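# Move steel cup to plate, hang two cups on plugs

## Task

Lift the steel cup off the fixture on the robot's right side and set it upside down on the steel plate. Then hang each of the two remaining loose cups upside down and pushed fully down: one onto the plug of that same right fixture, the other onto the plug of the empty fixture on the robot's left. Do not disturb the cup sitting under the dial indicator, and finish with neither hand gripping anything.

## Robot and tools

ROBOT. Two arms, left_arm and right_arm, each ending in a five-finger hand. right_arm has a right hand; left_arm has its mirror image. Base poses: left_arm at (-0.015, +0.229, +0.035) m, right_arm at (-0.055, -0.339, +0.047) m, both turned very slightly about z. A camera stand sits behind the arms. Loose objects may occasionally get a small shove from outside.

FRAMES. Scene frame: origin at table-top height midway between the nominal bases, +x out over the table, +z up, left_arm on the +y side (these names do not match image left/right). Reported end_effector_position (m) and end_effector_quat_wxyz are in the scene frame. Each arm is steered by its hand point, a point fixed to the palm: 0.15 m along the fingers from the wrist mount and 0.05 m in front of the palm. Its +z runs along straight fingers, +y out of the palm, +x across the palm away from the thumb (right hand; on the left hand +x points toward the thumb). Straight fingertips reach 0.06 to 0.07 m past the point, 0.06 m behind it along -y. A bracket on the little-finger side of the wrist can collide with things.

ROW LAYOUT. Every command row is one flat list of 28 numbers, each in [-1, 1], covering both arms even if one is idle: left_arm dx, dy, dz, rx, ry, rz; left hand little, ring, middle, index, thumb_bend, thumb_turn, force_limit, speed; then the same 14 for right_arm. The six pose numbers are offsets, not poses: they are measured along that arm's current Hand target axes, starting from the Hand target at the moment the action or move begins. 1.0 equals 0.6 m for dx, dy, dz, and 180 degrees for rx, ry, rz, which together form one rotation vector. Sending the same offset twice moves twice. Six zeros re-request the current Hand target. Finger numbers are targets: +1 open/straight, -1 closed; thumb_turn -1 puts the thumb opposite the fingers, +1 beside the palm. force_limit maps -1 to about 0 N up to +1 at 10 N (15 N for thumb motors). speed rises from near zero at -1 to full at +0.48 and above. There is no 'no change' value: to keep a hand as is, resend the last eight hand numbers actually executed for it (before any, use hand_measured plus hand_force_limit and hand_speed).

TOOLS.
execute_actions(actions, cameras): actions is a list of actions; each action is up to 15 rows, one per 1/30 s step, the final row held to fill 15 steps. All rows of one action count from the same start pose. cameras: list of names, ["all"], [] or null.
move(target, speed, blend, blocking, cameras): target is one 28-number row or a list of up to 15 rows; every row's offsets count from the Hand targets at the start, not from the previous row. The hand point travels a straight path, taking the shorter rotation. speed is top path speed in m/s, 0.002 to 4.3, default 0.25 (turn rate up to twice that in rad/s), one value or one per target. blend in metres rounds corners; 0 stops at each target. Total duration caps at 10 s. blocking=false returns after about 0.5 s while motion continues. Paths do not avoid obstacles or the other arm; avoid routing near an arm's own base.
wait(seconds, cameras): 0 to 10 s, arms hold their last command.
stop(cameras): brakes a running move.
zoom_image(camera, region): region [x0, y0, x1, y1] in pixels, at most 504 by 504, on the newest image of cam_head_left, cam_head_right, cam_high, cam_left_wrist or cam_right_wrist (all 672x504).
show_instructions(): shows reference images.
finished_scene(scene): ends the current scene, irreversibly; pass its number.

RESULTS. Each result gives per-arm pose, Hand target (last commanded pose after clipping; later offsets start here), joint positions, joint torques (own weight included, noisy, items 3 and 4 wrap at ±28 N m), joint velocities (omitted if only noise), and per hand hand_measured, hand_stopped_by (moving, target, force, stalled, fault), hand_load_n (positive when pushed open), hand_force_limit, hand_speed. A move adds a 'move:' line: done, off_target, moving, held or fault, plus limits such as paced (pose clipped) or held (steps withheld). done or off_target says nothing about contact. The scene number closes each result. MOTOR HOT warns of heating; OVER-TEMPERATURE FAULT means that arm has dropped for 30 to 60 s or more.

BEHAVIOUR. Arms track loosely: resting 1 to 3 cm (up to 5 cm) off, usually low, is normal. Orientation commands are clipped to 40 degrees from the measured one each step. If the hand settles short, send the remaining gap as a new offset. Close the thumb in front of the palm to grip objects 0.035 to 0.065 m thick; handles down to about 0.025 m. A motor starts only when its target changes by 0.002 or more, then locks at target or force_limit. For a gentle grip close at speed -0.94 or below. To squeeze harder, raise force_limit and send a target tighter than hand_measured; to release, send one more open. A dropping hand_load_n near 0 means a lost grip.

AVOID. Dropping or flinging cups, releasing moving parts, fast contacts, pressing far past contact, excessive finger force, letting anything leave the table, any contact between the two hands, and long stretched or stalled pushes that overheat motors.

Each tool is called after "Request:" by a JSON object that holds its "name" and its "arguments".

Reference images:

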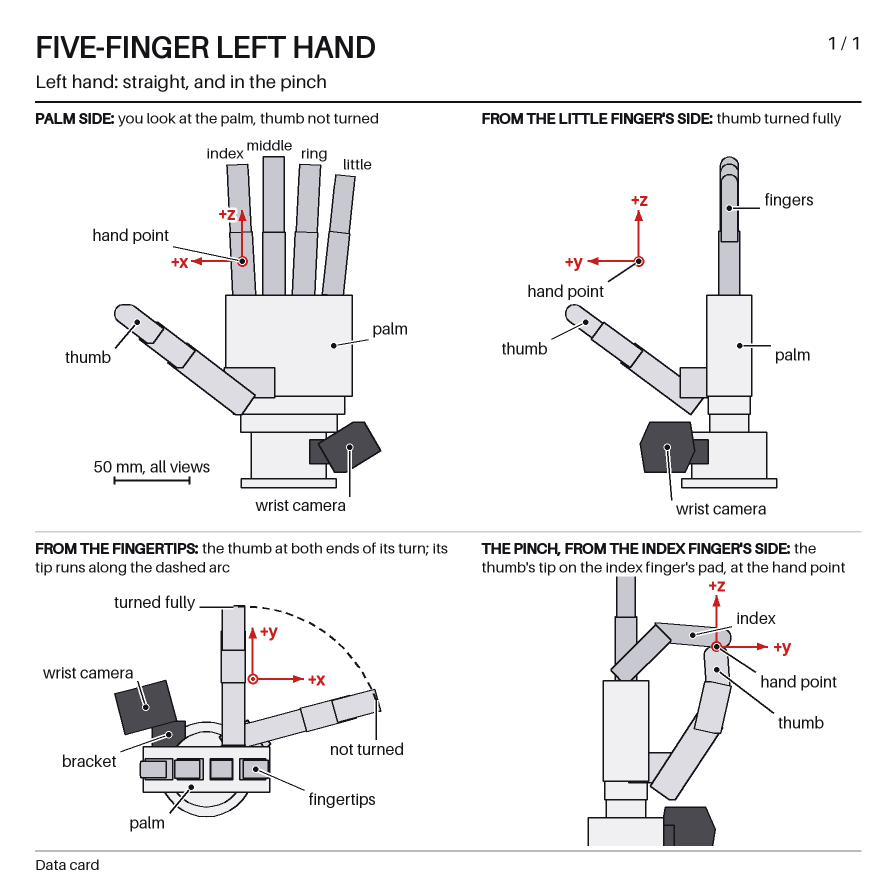

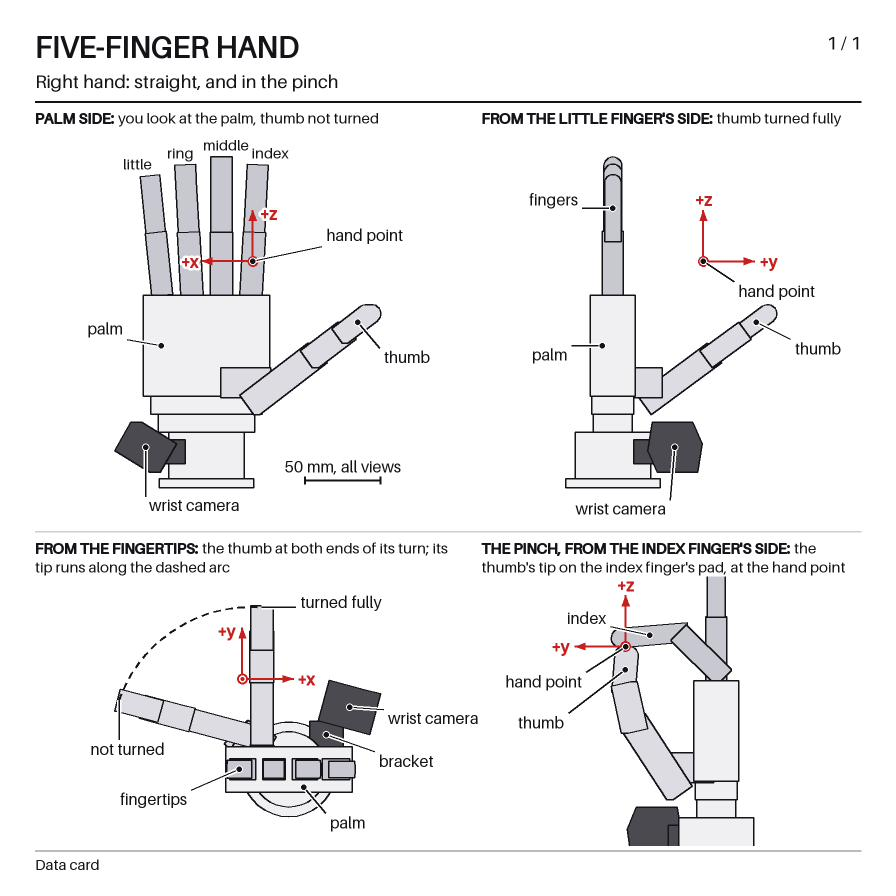

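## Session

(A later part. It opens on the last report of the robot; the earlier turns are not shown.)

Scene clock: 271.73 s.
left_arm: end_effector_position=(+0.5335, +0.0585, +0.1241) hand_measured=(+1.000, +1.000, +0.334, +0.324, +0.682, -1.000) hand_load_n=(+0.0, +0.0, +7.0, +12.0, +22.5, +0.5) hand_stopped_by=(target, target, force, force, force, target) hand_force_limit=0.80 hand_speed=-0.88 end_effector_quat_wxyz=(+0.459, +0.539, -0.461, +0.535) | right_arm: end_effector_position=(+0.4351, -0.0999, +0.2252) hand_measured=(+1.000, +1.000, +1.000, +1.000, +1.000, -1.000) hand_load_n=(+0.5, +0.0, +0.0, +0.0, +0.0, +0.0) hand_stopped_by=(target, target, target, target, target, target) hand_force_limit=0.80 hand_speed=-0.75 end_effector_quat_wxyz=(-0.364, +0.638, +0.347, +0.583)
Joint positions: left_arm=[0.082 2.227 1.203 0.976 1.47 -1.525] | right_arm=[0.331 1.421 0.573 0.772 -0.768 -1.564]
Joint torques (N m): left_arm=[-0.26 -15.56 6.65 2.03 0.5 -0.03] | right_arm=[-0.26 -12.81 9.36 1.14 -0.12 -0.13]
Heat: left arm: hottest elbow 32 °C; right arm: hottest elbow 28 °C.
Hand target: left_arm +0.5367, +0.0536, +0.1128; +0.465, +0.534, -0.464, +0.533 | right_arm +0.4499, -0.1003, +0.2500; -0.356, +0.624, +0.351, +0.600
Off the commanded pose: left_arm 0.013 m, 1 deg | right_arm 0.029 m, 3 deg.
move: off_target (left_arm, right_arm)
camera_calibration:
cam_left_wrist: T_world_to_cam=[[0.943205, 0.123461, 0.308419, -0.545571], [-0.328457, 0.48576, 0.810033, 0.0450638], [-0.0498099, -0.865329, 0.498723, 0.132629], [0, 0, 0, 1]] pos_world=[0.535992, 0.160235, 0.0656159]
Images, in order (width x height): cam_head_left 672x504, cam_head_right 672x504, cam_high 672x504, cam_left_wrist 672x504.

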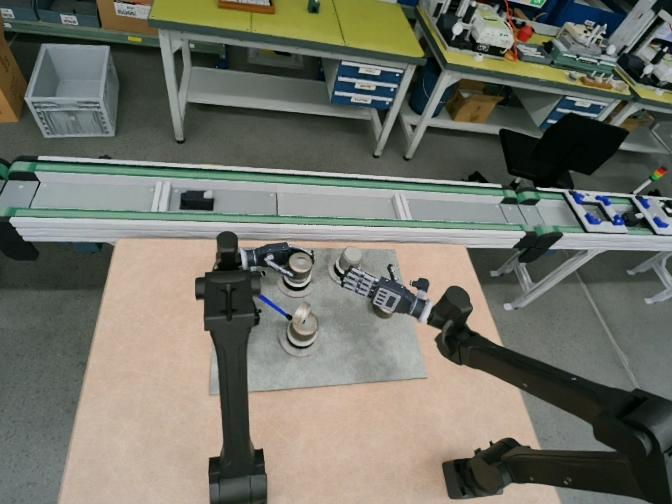

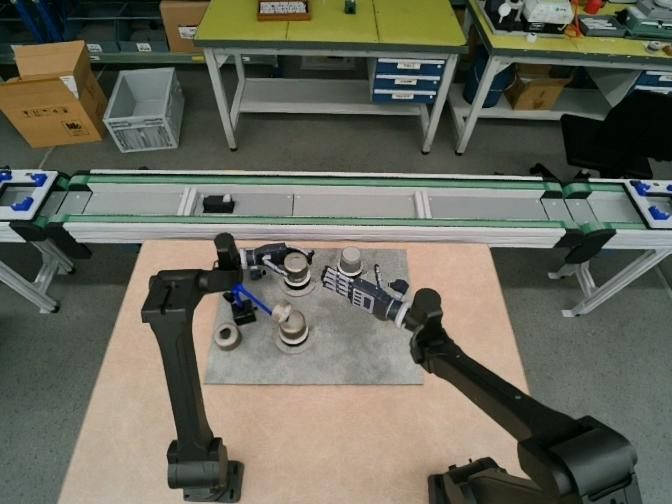

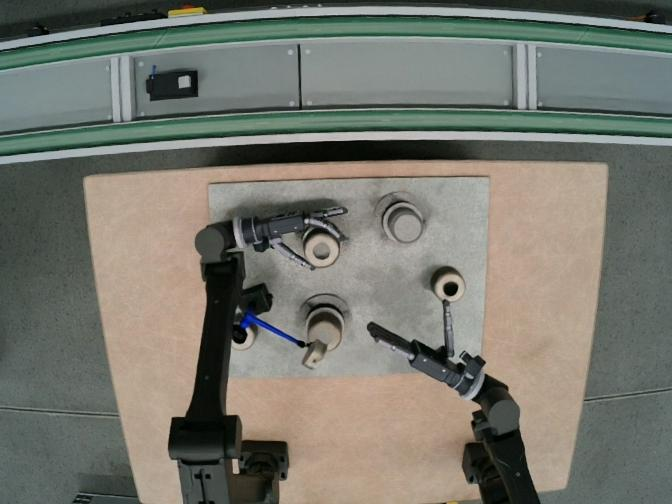

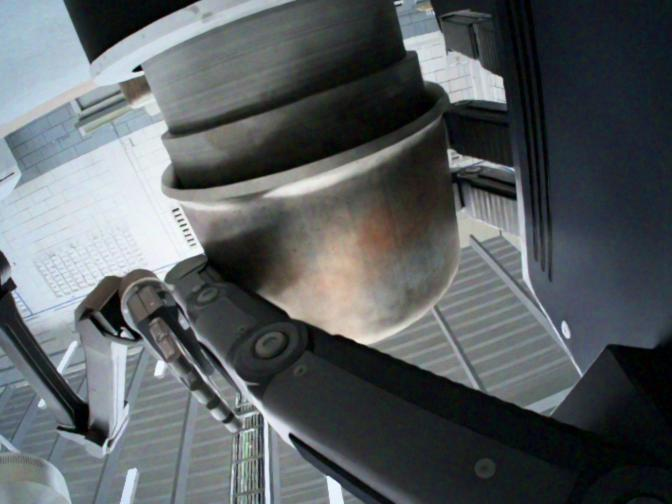

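Request:
{"name": "move", "arguments": {"target": [-0.011,0.0,0,0,0,0,1,1,0,0,0.2,-1,0.8,-0.88,0,0,0,0,0,0,1,1,1,1,1,-1,0.8,-0.75], "speed": 0.05}}

Request:
{"name": "execute_actions", "arguments": {"actions": [[[0,0,0,0,0,0,1,1,0.42,0.42,0.78,-1,0.8,-0.9,0,0,0,0,0,0,1,1,1,1,1,-1,0.8,-0.75]],[[0,0,0,0,0,0,1,1,0.42,0.42,0.78,-1,0.8,-0.9,0,0,0,0,0,0,1,1,1,1,1,-1,0.8,-0.75]]], "cameras": ["cam_high","cam_left_wrist","cam_head_right"]}}

Request:
{"name": "zoom_image", "arguments": {"camera": "cam_head_right", "region": [240, 200, 360, 320]}}

Scene clock: 275.53 s.
left_arm: end_effector_position=(+0.5336, +0.0587, +0.1212) hand_measured=(+1.000, +1.000, +0.334, +0.324, +0.682, -1.000) hand_load_n=(+0.0, +0.0, +6.5, +12.0, +23.0, +1.0) hand_stopped_by=(target, target, force, force, force, target) hand_force_limit=0.80 hand_speed=-0.88 end_effector_quat_wxyz=(+0.460, +0.537, -0.461, +0.535) | right_arm: end_effector_position=(+0.4351, -0.0999, +0.2252) hand_measured=(+1.000, +1.000, +1.000, +1.000, +1.000, -1.000) hand_load_n=(+0.0, +0.0, +0.0, +0.0, +0.0, +0.0) hand_stopped_by=(target, target, target, target, target, target) hand_force_limit=0.80 hand_speed=-0.75 end_effector_quat_wxyz=(-0.364, +0.638, +0.347, +0.583)
Joint positions: left_arm=[0.082 2.237 1.207 0.994 1.473 -1.536] | right_arm=[0.331 1.421 0.573 0.772 -0.768 -1.564]
Joint torques (N m): left_arm=[0.15 -15.33 6.57 1.91 0.3 0.02] | right_arm=[-0.21 -12.86 9.39 1.17 -0.13 -0.13]
Heat: left arm: hottest elbow 32 °C; right arm: hottest elbow 29 °C.
Hand target: left_arm +0.5366, +0.0536, +0.1062; +0.465, +0.534, -0.464, +0.533 | right_arm +0.4499, -0.1003, +0.2500; -0.356, +0.624, +0.351, +0.600
Off the commanded pose: left_arm 0.016 m, 1 deg | right_arm 0.029 m, 3 deg.
move: off_target (left_arm, right_arm)

Scene clock: 276.73 s.
left_arm: end_effector_position=(+0.5320, +0.0587, +0.1139) hand_measured=(+1.000, +1.000, +0.420, +0.420, +0.780, -1.000) hand_load_n=(+0.0, +0.0, +0.0, +0.0, -0.5, +0.0) hand_stopped_by=(target, target, target, target, target, target) hand_force_limit=0.80 hand_speed=-0.90 end_effector_quat_wxyz=(+0.463, +0.538, -0.461, +0.533) | right_arm: end_effector_position=(+0.4351, -0.0999, +0.2252) hand_measured=(+1.000, +1.000, +1.000, +1.000, +1.000, -1.000) hand_load_n=(+0.0, +0.0, +0.0, +0.0, +0.0, +0.5) hand_stopped_by=(target, target, target, target, target, target) hand_force_limit=0.80 hand_speed=-0.75 end_effector_quat_wxyz=(-0.364, +0.638, +0.347, +0.583)
Joint positions: left_arm=[0.082 2.252 1.207 1.004 1.476 -1.537] | right_arm=[0.331 1.421 0.573 0.772 -0.768 -1.564]
Joint torques (N m): left_arm=[-0.62 -16.67 6.49 2.02 0.17 -0.03] | right_arm=[-0.32 -12.86 9.43 1.18 -0.13 -0.12]
Heat: left arm: hottest elbow 32 °C; right arm: hottest elbow 29 °C.
Hand target: left_arm +0.5366, +0.0536, +0.1062; +0.465, +0.534, -0.464, +0.533 | right_arm +0.4499, -0.1003, +0.2500; -0.356, +0.624, +0.351, +0.600
Off the commanded pose: left_arm 0.010 m, 1 deg | right_arm 0.029 m, 3 deg.
Step readings (end_effector_position of left_arm | right_arm):
0: (+0.5336, +0.0587, +0.1212) | (+0.4351, -0.0999, +0.2252)
1: (+0.5336, +0.0587, +0.1212) | (+0.4351, -0.0999, +0.2252)
2: (+0.5335, +0.0587, +0.1211) | (+0.4351, -0.0999, +0.2252)
4: (+0.5332, +0.0587, +0.1210) | (+0.4351, -0.0999, +0.2252)
8: (+0.5325, +0.0588, +0.1171) | (+0.4351, -0.0999, +0.2252)
15: (+0.5321, +0.0587, +0.1139) | (+0.4351, -0.0999, +0.2252)
16: (+0.5321, +0.0587, +0.1139) | (+0.4351, -0.0999, +0.2252)
17: (+0.5321, +0.0587, +0.1139) | (+0.4351, -0.0999, +0.2252)
19: (+0.5320, +0.0587, +0.1139) | (+0.4351, -0.0999, +0.2252)
23: (+0.5320, +0.0587, +0.1139) | (+0.4351, -0.0999, +0.2252)
30: (+0.5320, +0.0587, +0.1139) | (+0.4351, -0.0999, +0.2252)
camera_calibration:
cam_left_wrist: T_world_to_cam=[[0.945514, 0.118396, 0.303292, -0.54141], [-0.321343, 0.48919, 0.810822, 0.0485658], [-0.0523695, -0.864104, 0.500582, 0.138861], [0, 0, 0, 1]] pos_world=[0.534789, 0.160333, 0.0553158]
Images, in order (width x height): cam_head_right 672x504, cam_high 672x504, cam_left_wrist 672x504.

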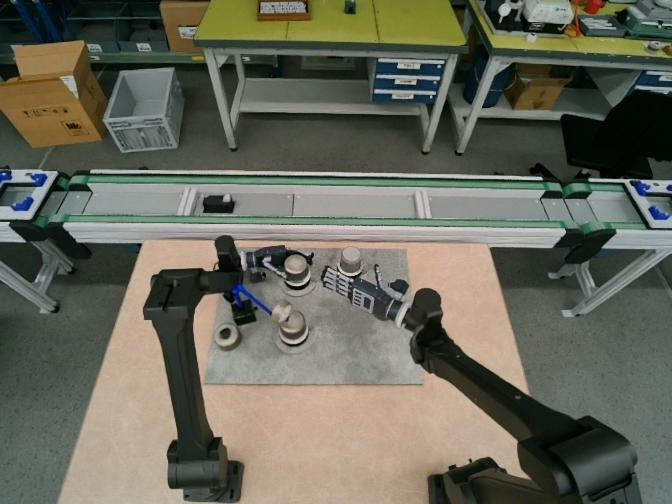

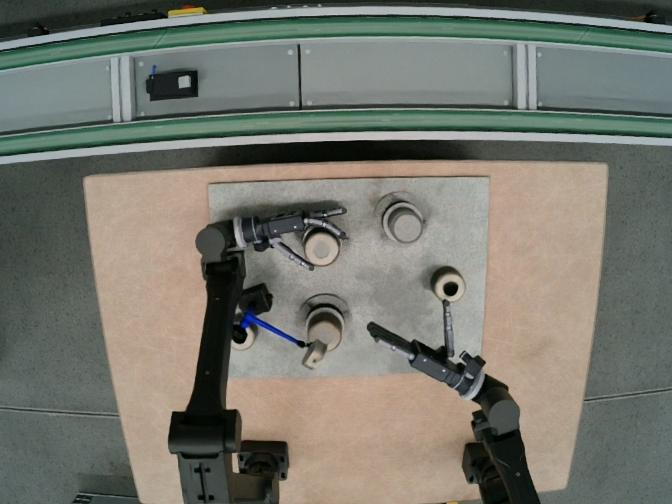

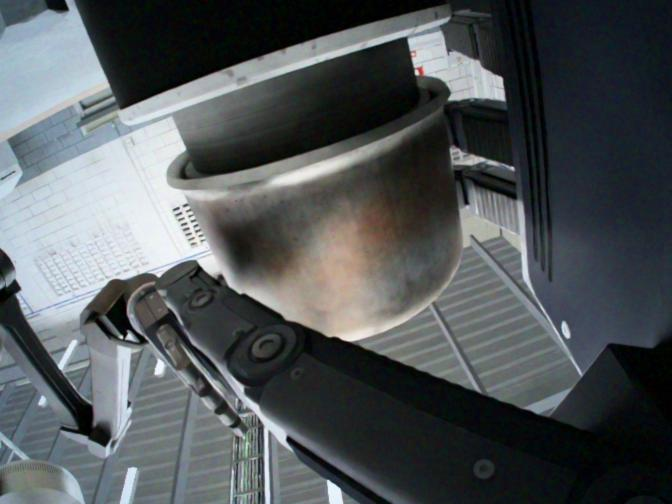

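Scaled by 4.200 from the camera's 672x504 image, which has a finer 960x720 frame.

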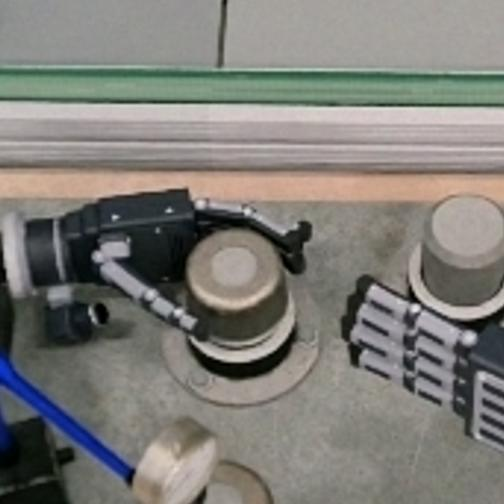

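Request:
{"name": "move", "arguments": {"target": [[0,0,0,0,0,0,1,1,1,1,1,-1,0.8,-0.6,0,0,0,0,0,0,1,1,1,1,1,-1,0.8,-0.75],[0.22,0,0,0,0,0,1,1,1,1,1,-1,0.8,-0.6,0,0,0,0,0,0,1,1,1,1,1,-1,0.8,-0.75],[0.2567,0.0085,-0.3827,0,0,0.5,1,1,1,1,1,-1,0.8,-0.6,0,0,0,0,0,0,1,1,1,1,1,-1,0.8,-0.75],[0.273,0.105,-0.5305,0,-0.318,0.948,1,1,1,1,1,-1,0.8,-0.6,-0.009,-0.0101,0.302,0,0,0,1,1,1,1,1,-1,0.8,-0.75]], "speed": [0.1,0.12,0.4,0.4], "blend": [0,0.01,0.03,0], "cameras": ["all"]}}

Request:
{"name": "zoom_image", "arguments": {"camera": "cam_head_right", "region": [240, 200, 360, 320]}}

Request:
{"name": "zoom_image", "arguments": {"camera": "cam_high", "region": [220, 190, 440, 370]}}

Scene clock: 296.33 s.
left_arm: end_effector_position=(+0.4337, +0.3585, +0.2698) hand_measured=(+1.000, +1.000, +1.000, +1.000, +1.000, -1.000) hand_load_n=(+0.0, +0.0, +0.0, +0.0, +0.0, +0.0) hand_stopped_by=(target, target, target, target, target, target) hand_force_limit=0.80 hand_speed=-0.60 end_effector_quat_wxyz=(+0.657, +0.276, +0.640, -0.289) | right_arm: end_effector_position=(+0.5234, +0.0484, +0.2339) hand_measured=(+1.000, +1.000, +1.000, +1.000, +1.000, -1.000) hand_load_n=(+0.0, +0.0, +0.0, -0.5, +0.0, +0.0) hand_stopped_by=(target, target, target, target, target, target) hand_force_limit=0.80 hand_speed=-0.75 end_effector_quat_wxyz=(-0.355, +0.628, +0.351, +0.598)
Joint positions: left_arm=[0.734 1.475 0.593 1.474 1.518 0.973] | right_arm=[0.574 1.729 0.961 0.729 -0.516 -1.564]
Joint torques (N m): left_arm=[1.32 -9.58 4.74 0.77 -0.55 0.22] | right_arm=[1.2 -15.97 10.26 1.25 0.1 -0.03]
Heat: left arm: hottest elbow 31 °C; right arm: hottest elbow 32 °C.
Hand target: left_arm +0.4309, +0.3602, +0.2702; +0.652, +0.270, +0.654, -0.271 | right_arm +0.5348, +0.0596, +0.2399; -0.356, +0.624, +0.351, +0.600
Off the commanded pose: left_arm 0.003 m, 3 deg | right_arm 0.017 m, 0 deg.
move: off_target (left_arm, right_arm)
camera_calibration:
cam_left_wrist: T_world_to_cam=[[-0.676831, -0.670814, -0.303165, 0.618989], [-0.16752, 0.541381, -0.82392, 0.0996129], [0.716825, -0.506868, -0.478798, 0.117282], [0, 0, 0, 1]] pos_world=[0.351567, 0.420744, 0.325883]
cam_right_wrist: T_world_to_cam=[[0.852209, -0.456765, 0.255157, -0.480508], [-0.0790196, -0.594456, -0.800236, 0.252991], [0.5172, 0.661806, -0.542694, -0.0596856], [0, 0, 0, 1]] pos_world=[0.460354, -0.0295869, 0.292666]

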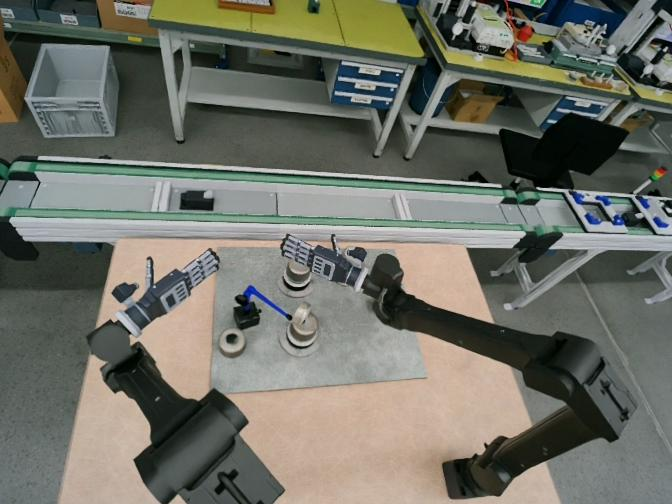

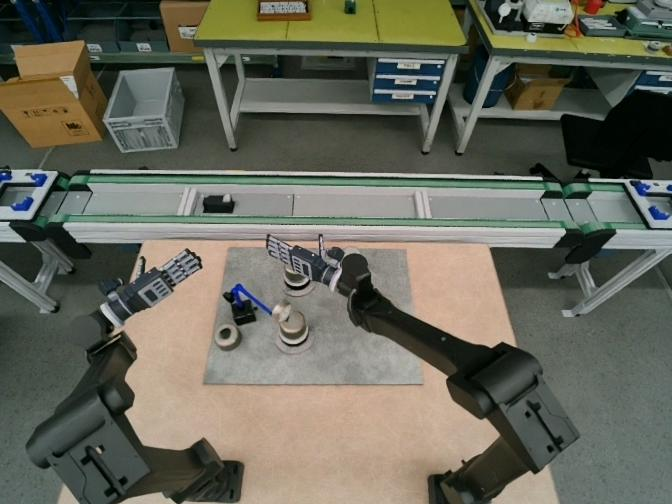

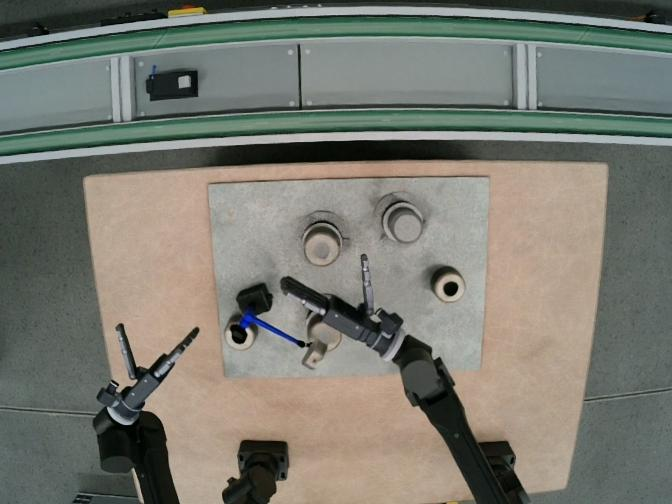

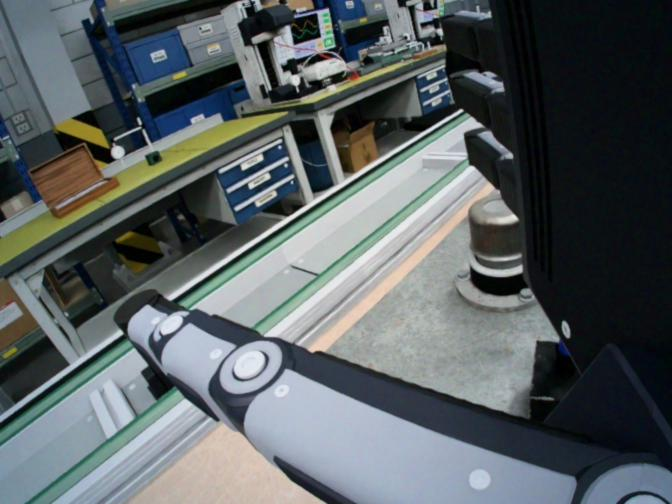

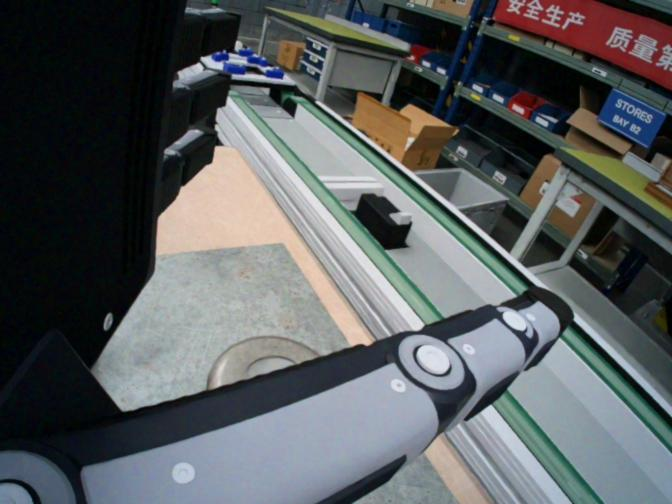

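Scaled by 4.200 from the camera's 672x504 image, which has a finer 960x720 frame.

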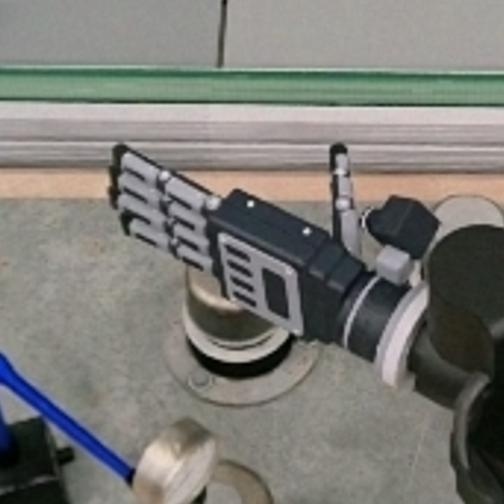

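Scaled by 2.291 from the camera's 672x504 image, which has a finer 960x720 frame.

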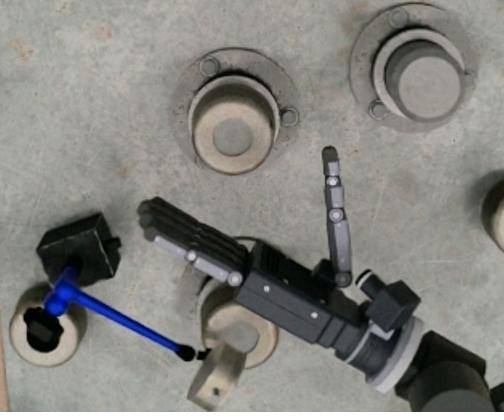

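Request:
{"name": "zoom_image", "arguments": {"camera": "cam_left_wrist", "region": [440, 170, 560, 330]}}

Request:
{"name": "zoom_image", "arguments": {"camera": "cam_high", "region": [290, 200, 360, 280]}}

Request:
{"name": "zoom_image", "arguments": {"camera": "cam_head_left", "region": [260, 230, 340, 310]}}

Scaled by 3.150 from the camera's 672x504 image, which has a finer 960x720 frame.

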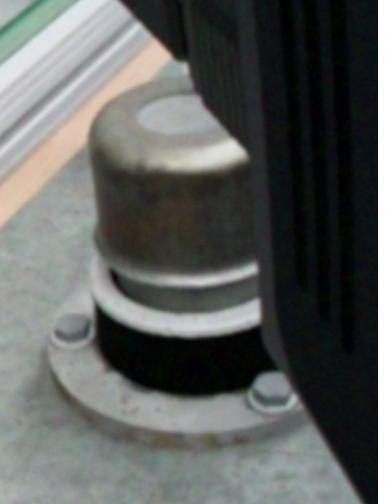

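Scaled by 6.300 from the camera's 672x504 image, which has a finer 960x720 frame.

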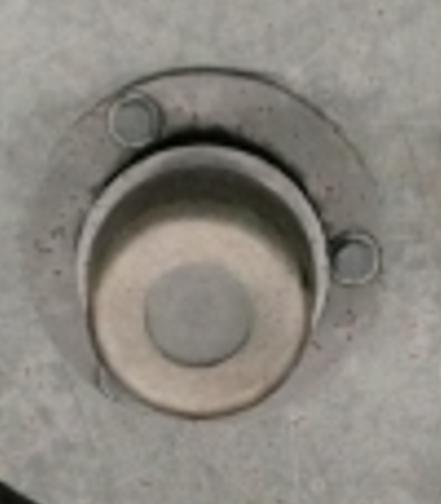

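Scaled by 6.300 from the camera's 672x504 image, which has a finer 960x720 frame.

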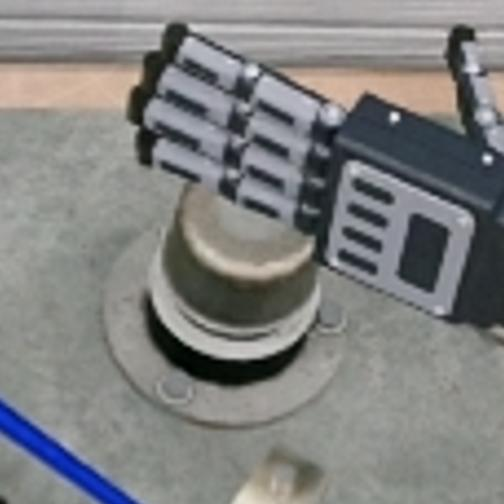

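Request:
{"name": "move", "arguments": {"target": [[-0.0667,-0.1838,-0.0424,-0.515,-0.2795,-0.5154,1,1,0.7,0.7,1,-1,0.8,-0.6,0.0026,0.1043,-0.632,-0.2167,0,0,1,1,1,1,1,-1,0.8,-0.75],[0.0833,-0.2522,0.0495,-0.515,-0.2795,-0.5154,1,1,0.7,0.7,1,-1,0.8,-0.6,0.0026,0.1043,-0.632,-0.2167,0,0,1,1,1,1,1,-1,0.8,-0.75]], "speed": [0.4,0.15], "blend": [0.02,0], "cameras": ["all"]}}

Request:
{"name": "zoom_image", "arguments": {"camera": "cam_high", "region": [200, 230, 360, 390]}}

Request:
{"name": "zoom_image", "arguments": {"camera": "cam_head_right", "region": [190, 230, 310, 370]}}

Scene clock: 356.50 s.
left_arm: end_effector_position=(+0.3429, +0.2345, +0.2238) hand_measured=(+1.000, +1.000, +0.700, +0.700, +1.000, -1.000) hand_load_n=(+0.0, +0.0, +0.0, +0.0, +0.0, +0.0) hand_stopped_by=(target, target, target, target, target, target) hand_force_limit=0.80 hand_speed=-0.60 end_effector_quat_wxyz=(-0.441, +0.811, -0.340, +0.180) | right_arm: end_effector_position=(+0.4027, -0.2976, +0.2534) hand_measured=(+1.000, +1.000, +1.000, +1.000, +1.000, -1.000) hand_load_n=(+0.0, +0.0, +0.0, +0.0, +0.0, +0.0) hand_stopped_by=(target, target, target, target, target, target) hand_force_limit=0.80 hand_speed=-0.75 end_effector_quat_wxyz=(-0.131, +0.703, +0.129, +0.687)
Joint positions: left_arm=[-0.229 0.877 0.717 -0.755 -0.809 -0.746] | right_arm=[0.155 1.054 0.341 0.69 -0.26 -1.569]
Joint torques (N m): left_arm=[0.26 -3.25 7.68 2 -0.63 0.01] | right_arm=[0.09 -7.36 6.9 1.36 -0.09 -0.12]
Heat: left arm: hottest elbow 30 °C; right arm: hottest elbow 33 °C.
Hand target: left_arm +0.3447, +0.2322, +0.2206; -0.440, +0.812, -0.338, +0.182 | right_arm +0.3999, -0.3001, +0.2500; -0.127, +0.707, +0.131, +0.683
Off the commanded pose: left_arm 0.004 m, 0 deg | right_arm 0.005 m, 1 deg.
move: done
camera_calibration:
cam_left_wrist: T_world_to_cam=[[0.604384, 0.154779, 0.781513, -0.415348], [0.154592, -0.985086, 0.0755431, 0.159902], [0.781551, 0.0751584, -0.619298, -0.0297076], [0, 0, 0, 1]] pos_world=[0.249528, 0.224037, 0.294123]
cam_right_wrist: T_world_to_cam=[[0.375634, -0.885412, 0.273761, -0.481117], [-0.419019, -0.425733, -0.801981, 0.240973], [0.826633, 0.186541, -0.530925, -0.0268004], [0, 0, 0, 1]] pos_world=[0.303851, -0.318397, 0.310738]

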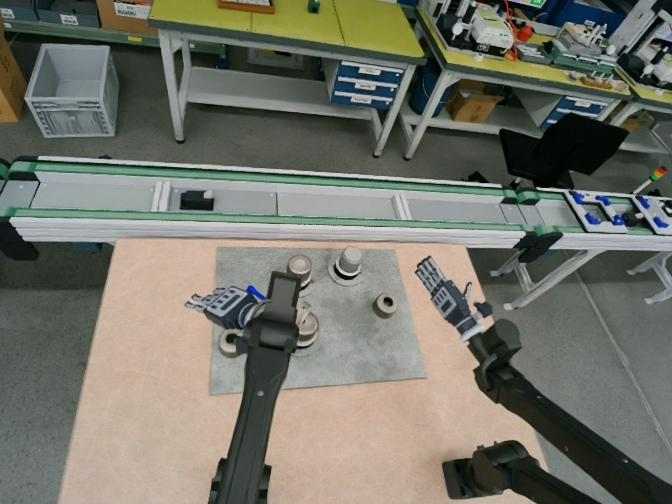

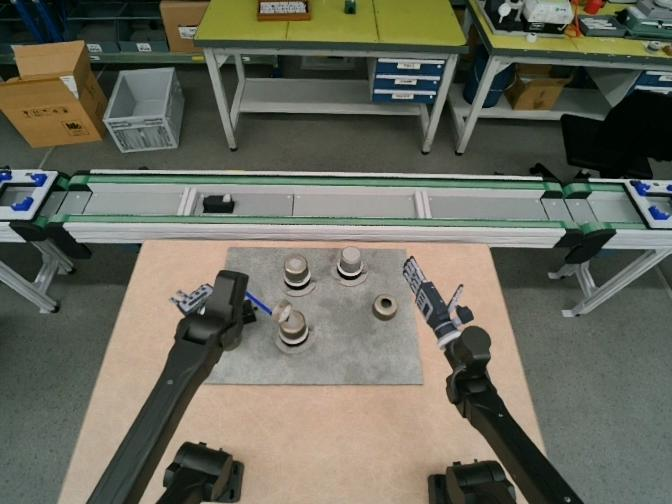

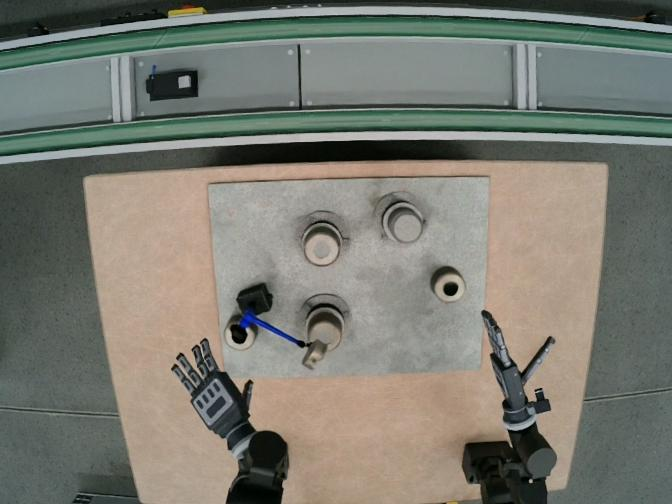

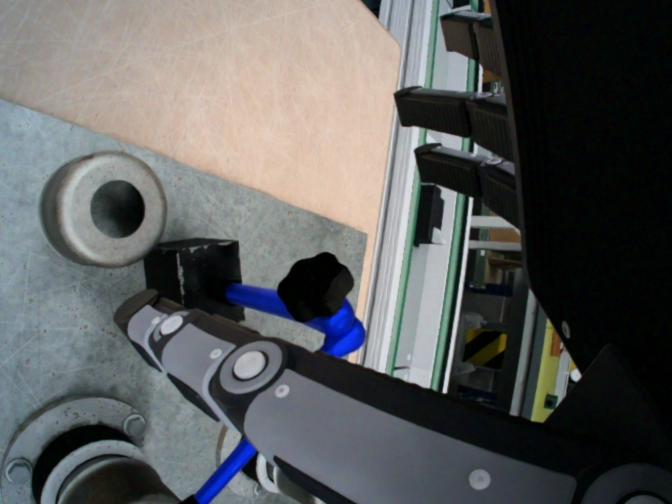

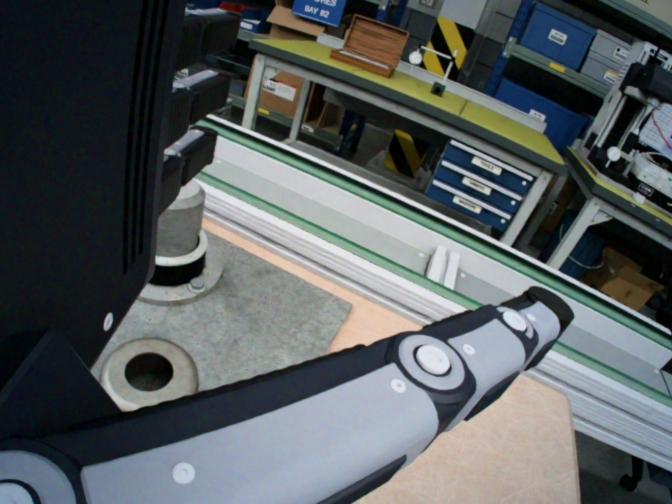

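Scaled by 3.150 from the camera's 672x504 image, which has a finer 960x720 frame.

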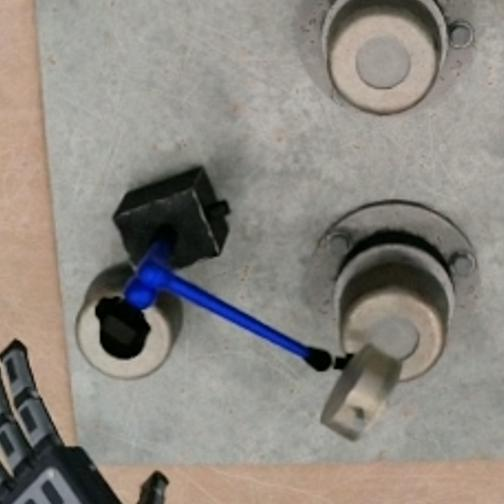

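Scaled by 3.600 from the camera's 672x504 image, which has a finer 960x720 frame.

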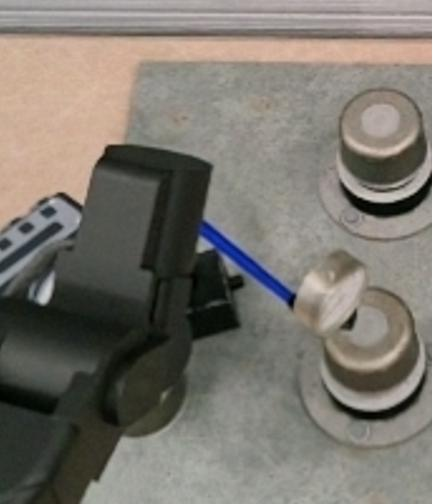

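Request:
{"name": "move", "arguments": {"target": [0.0065,0.168,0.1106,0,0,0,1,1,0.7,0.7,1,-1,0.8,-0.6,0,0,0,0,0,0,1,1,1,1,1,-1,0.8,-0.75], "speed": 0.15, "cameras": ["cam_left_wrist","cam_high","cam_head_left"]}}

Request:
{"name": "zoom_image", "arguments": {"camera": "cam_high", "region": [190, 260, 310, 380]}}

Scene clock: 363.20 s.
left_arm: end_effector_position=(+0.3473, +0.2333, +0.1026) hand_measured=(+1.000, +1.000, +0.700, +0.700, +1.000, -1.000) hand_load_n=(+0.0, +0.0, +0.0, +0.0, +0.0, +0.0) hand_stopped_by=(target, target, target, target, target, target) hand_force_limit=0.80 hand_speed=-0.60 end_effector_quat_wxyz=(-0.441, +0.812, -0.337, +0.179) | right_arm: end_effector_position=(+0.4027, -0.2976, +0.2534) hand_measured=(+1.000, +1.000, +1.000, +1.000, +1.000, -1.000) hand_load_n=(+0.0, +0.0, +0.0, +0.0, +0.5, +0.0) hand_stopped_by=(target, target, target, target, target, target) hand_force_limit=0.80 hand_speed=-0.75 end_effector_quat_wxyz=(-0.131, +0.703, +0.129, +0.687)
Joint positions: left_arm=[-0.23 1.059 0.475 -0.337 -0.813 -0.755] | right_arm=[0.155 1.054 0.341 0.69 -0.26 -1.569]
Joint torques (N m): left_arm=[-0.21 -3.84 6.52 1.81 -0.59 0.02] | right_arm=[0.09 -7.24 6.87 1.29 -0.09 -0.12]
Heat: left arm: hottest elbow 31 °C; right arm: hottest elbow 33 °C.
Hand target: left_arm +0.3476, +0.2301, +0.0999; -0.440, +0.812, -0.338, +0.182 | right_arm +0.3999, -0.3001, +0.2500; -0.127, +0.707, +0.131, +0.683
Off the commanded pose: left_arm 0.004 m, 0 deg | right_arm 0.005 m, 1 deg.
move: done
camera_calibration:
cam_left_wrist: T_world_to_cam=[[0.602699, 0.159157, 0.781935, -0.323578], [0.160182, -0.984092, 0.0768392, 0.164942], [0.781726, 0.078941, -0.618606, -0.109151], [0, 0, 0, 1]] pos_world=[0.253925, 0.222434, 0.172821]
Images, in order (width x height): cam_head_left 672x504, cam_high 672x504, cam_left_wrist 672x504.

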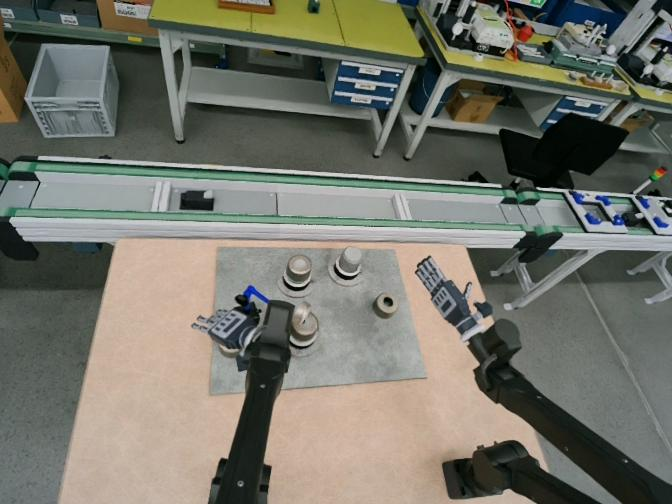

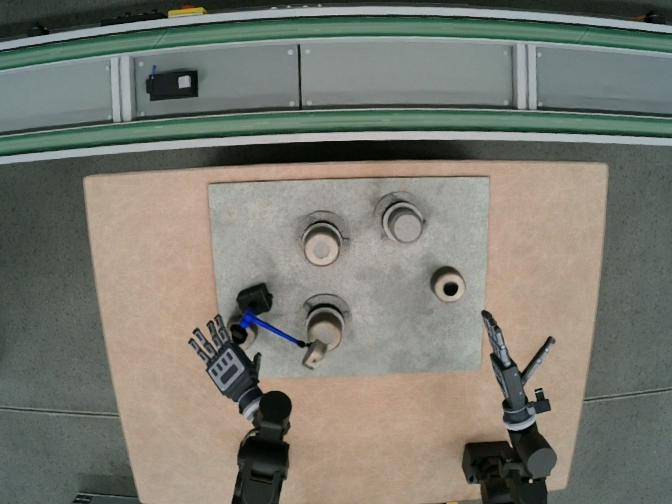

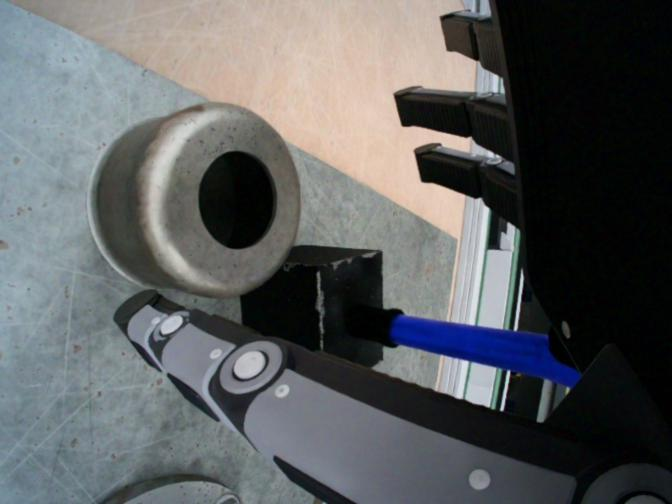

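Scaled by 4.200 from the camera's 672x504 image, which has a finer 960x720 frame.

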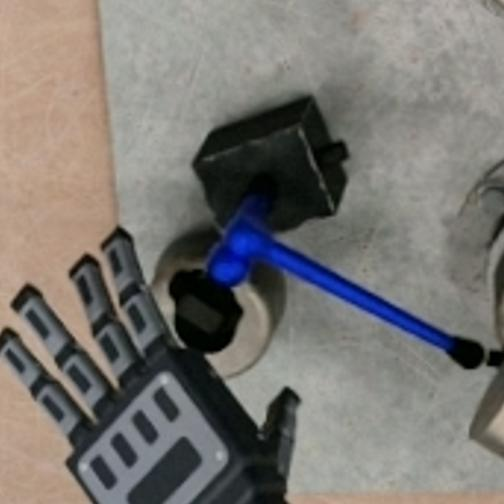

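Request:
{"name": "move", "arguments": {"target": [[0.0,0.0838,0.0544,0,0,0,1,1,0.7,0.7,1,-1,0.8,-0.6,0,0,0,0,0,0,1,1,1,1,1,-1,0.8,-0.75],[0.0,0.0838,0.0544,0,0,0,1,1,0.0,0.0,0.3,-1,0.3,-0.86,0,0,0,0,0,0,1,1,1,1,1,-1,0.8,-0.75]], "speed": 0.1, "cameras": ["cam_left_wrist","cam_high","cam_head_left"]}}

Scene clock: 370.03 s.
left_arm: end_effector_position=(+0.3499, +0.2335, +0.0450) hand_measured=(+1.000, +1.000, +0.288, +0.236, +0.798, -1.000) hand_load_n=(+0.0, +0.0, +3.0, +10.5, +15.0, +0.0) hand_stopped_by=(target, target, force, force, force, target) hand_force_limit=0.30 hand_speed=-0.86 end_effector_quat_wxyz=(-0.444, +0.812, -0.334, +0.182) | right_arm: end_effector_position=(+0.4027, -0.2976, +0.2534) hand_measured=(+1.000, +1.000, +1.000, +1.000, +1.000, -1.000) hand_load_n=(+0.0, +0.0, +0.0, +0.0, +0.0, +0.0) hand_stopped_by=(target, target, target, target, target, target) hand_force_limit=0.80 hand_speed=-0.75 end_effector_quat_wxyz=(-0.131, +0.703, +0.129, +0.687)
Joint positions: left_arm=[-0.23 1.238 0.39 -0.063 -0.818 -0.755] | right_arm=[0.155 1.054 0.341 0.69 -0.26 -1.569]
Joint torques (N m): left_arm=[-0.09 -5.71 5.35 1.8 -0.35 0] | right_arm=[0.09 -7.3 6.9 1.32 -0.08 -0.12]
Heat: left arm: hottest elbow 31 °C; right arm: hottest elbow 33 °C.
Hand target: left_arm +0.3474, +0.2301, +0.0399; -0.440, +0.812, -0.338, +0.182 | right_arm +0.3999, -0.3001, +0.2500; -0.127, +0.707, +0.131, +0.683
Off the commanded pose: left_arm 0.007 m, 1 deg | right_arm 0.005 m, 1 deg.
move: done
camera_calibration:
cam_left_wrist: T_world_to_cam=[[0.594502, 0.160046, 0.788006, -0.277796], [0.162641, -0.98367, 0.0770832, 0.168167], [0.787474, 0.0823363, -0.610823, -0.150003], [0, 0, 0, 1]] pos_world=[0.255923, 0.222232, 0.114317]
Images, in order (width x height): cam_head_left 672x504, cam_high 672x504, cam_left_wrist 672x504.

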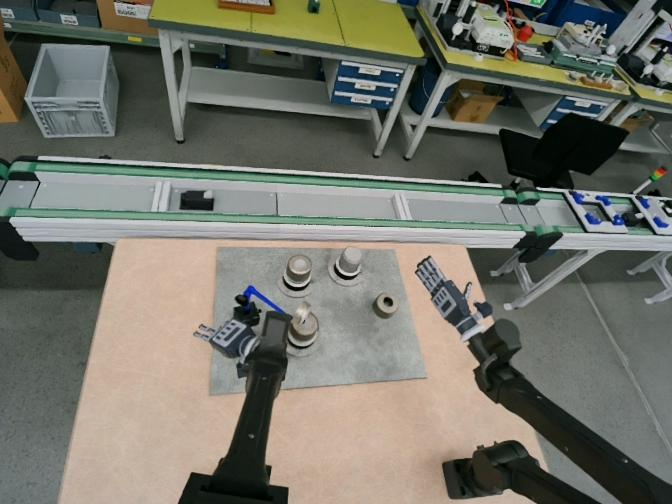

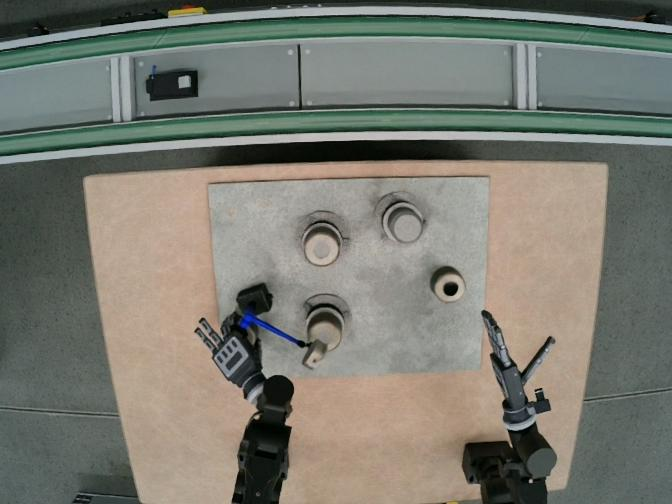

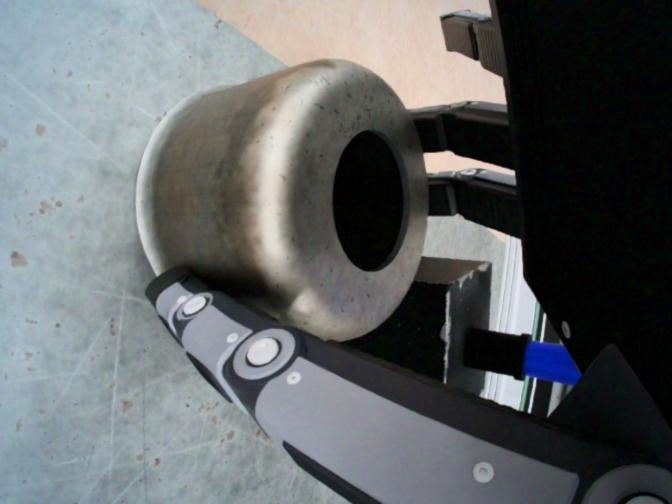

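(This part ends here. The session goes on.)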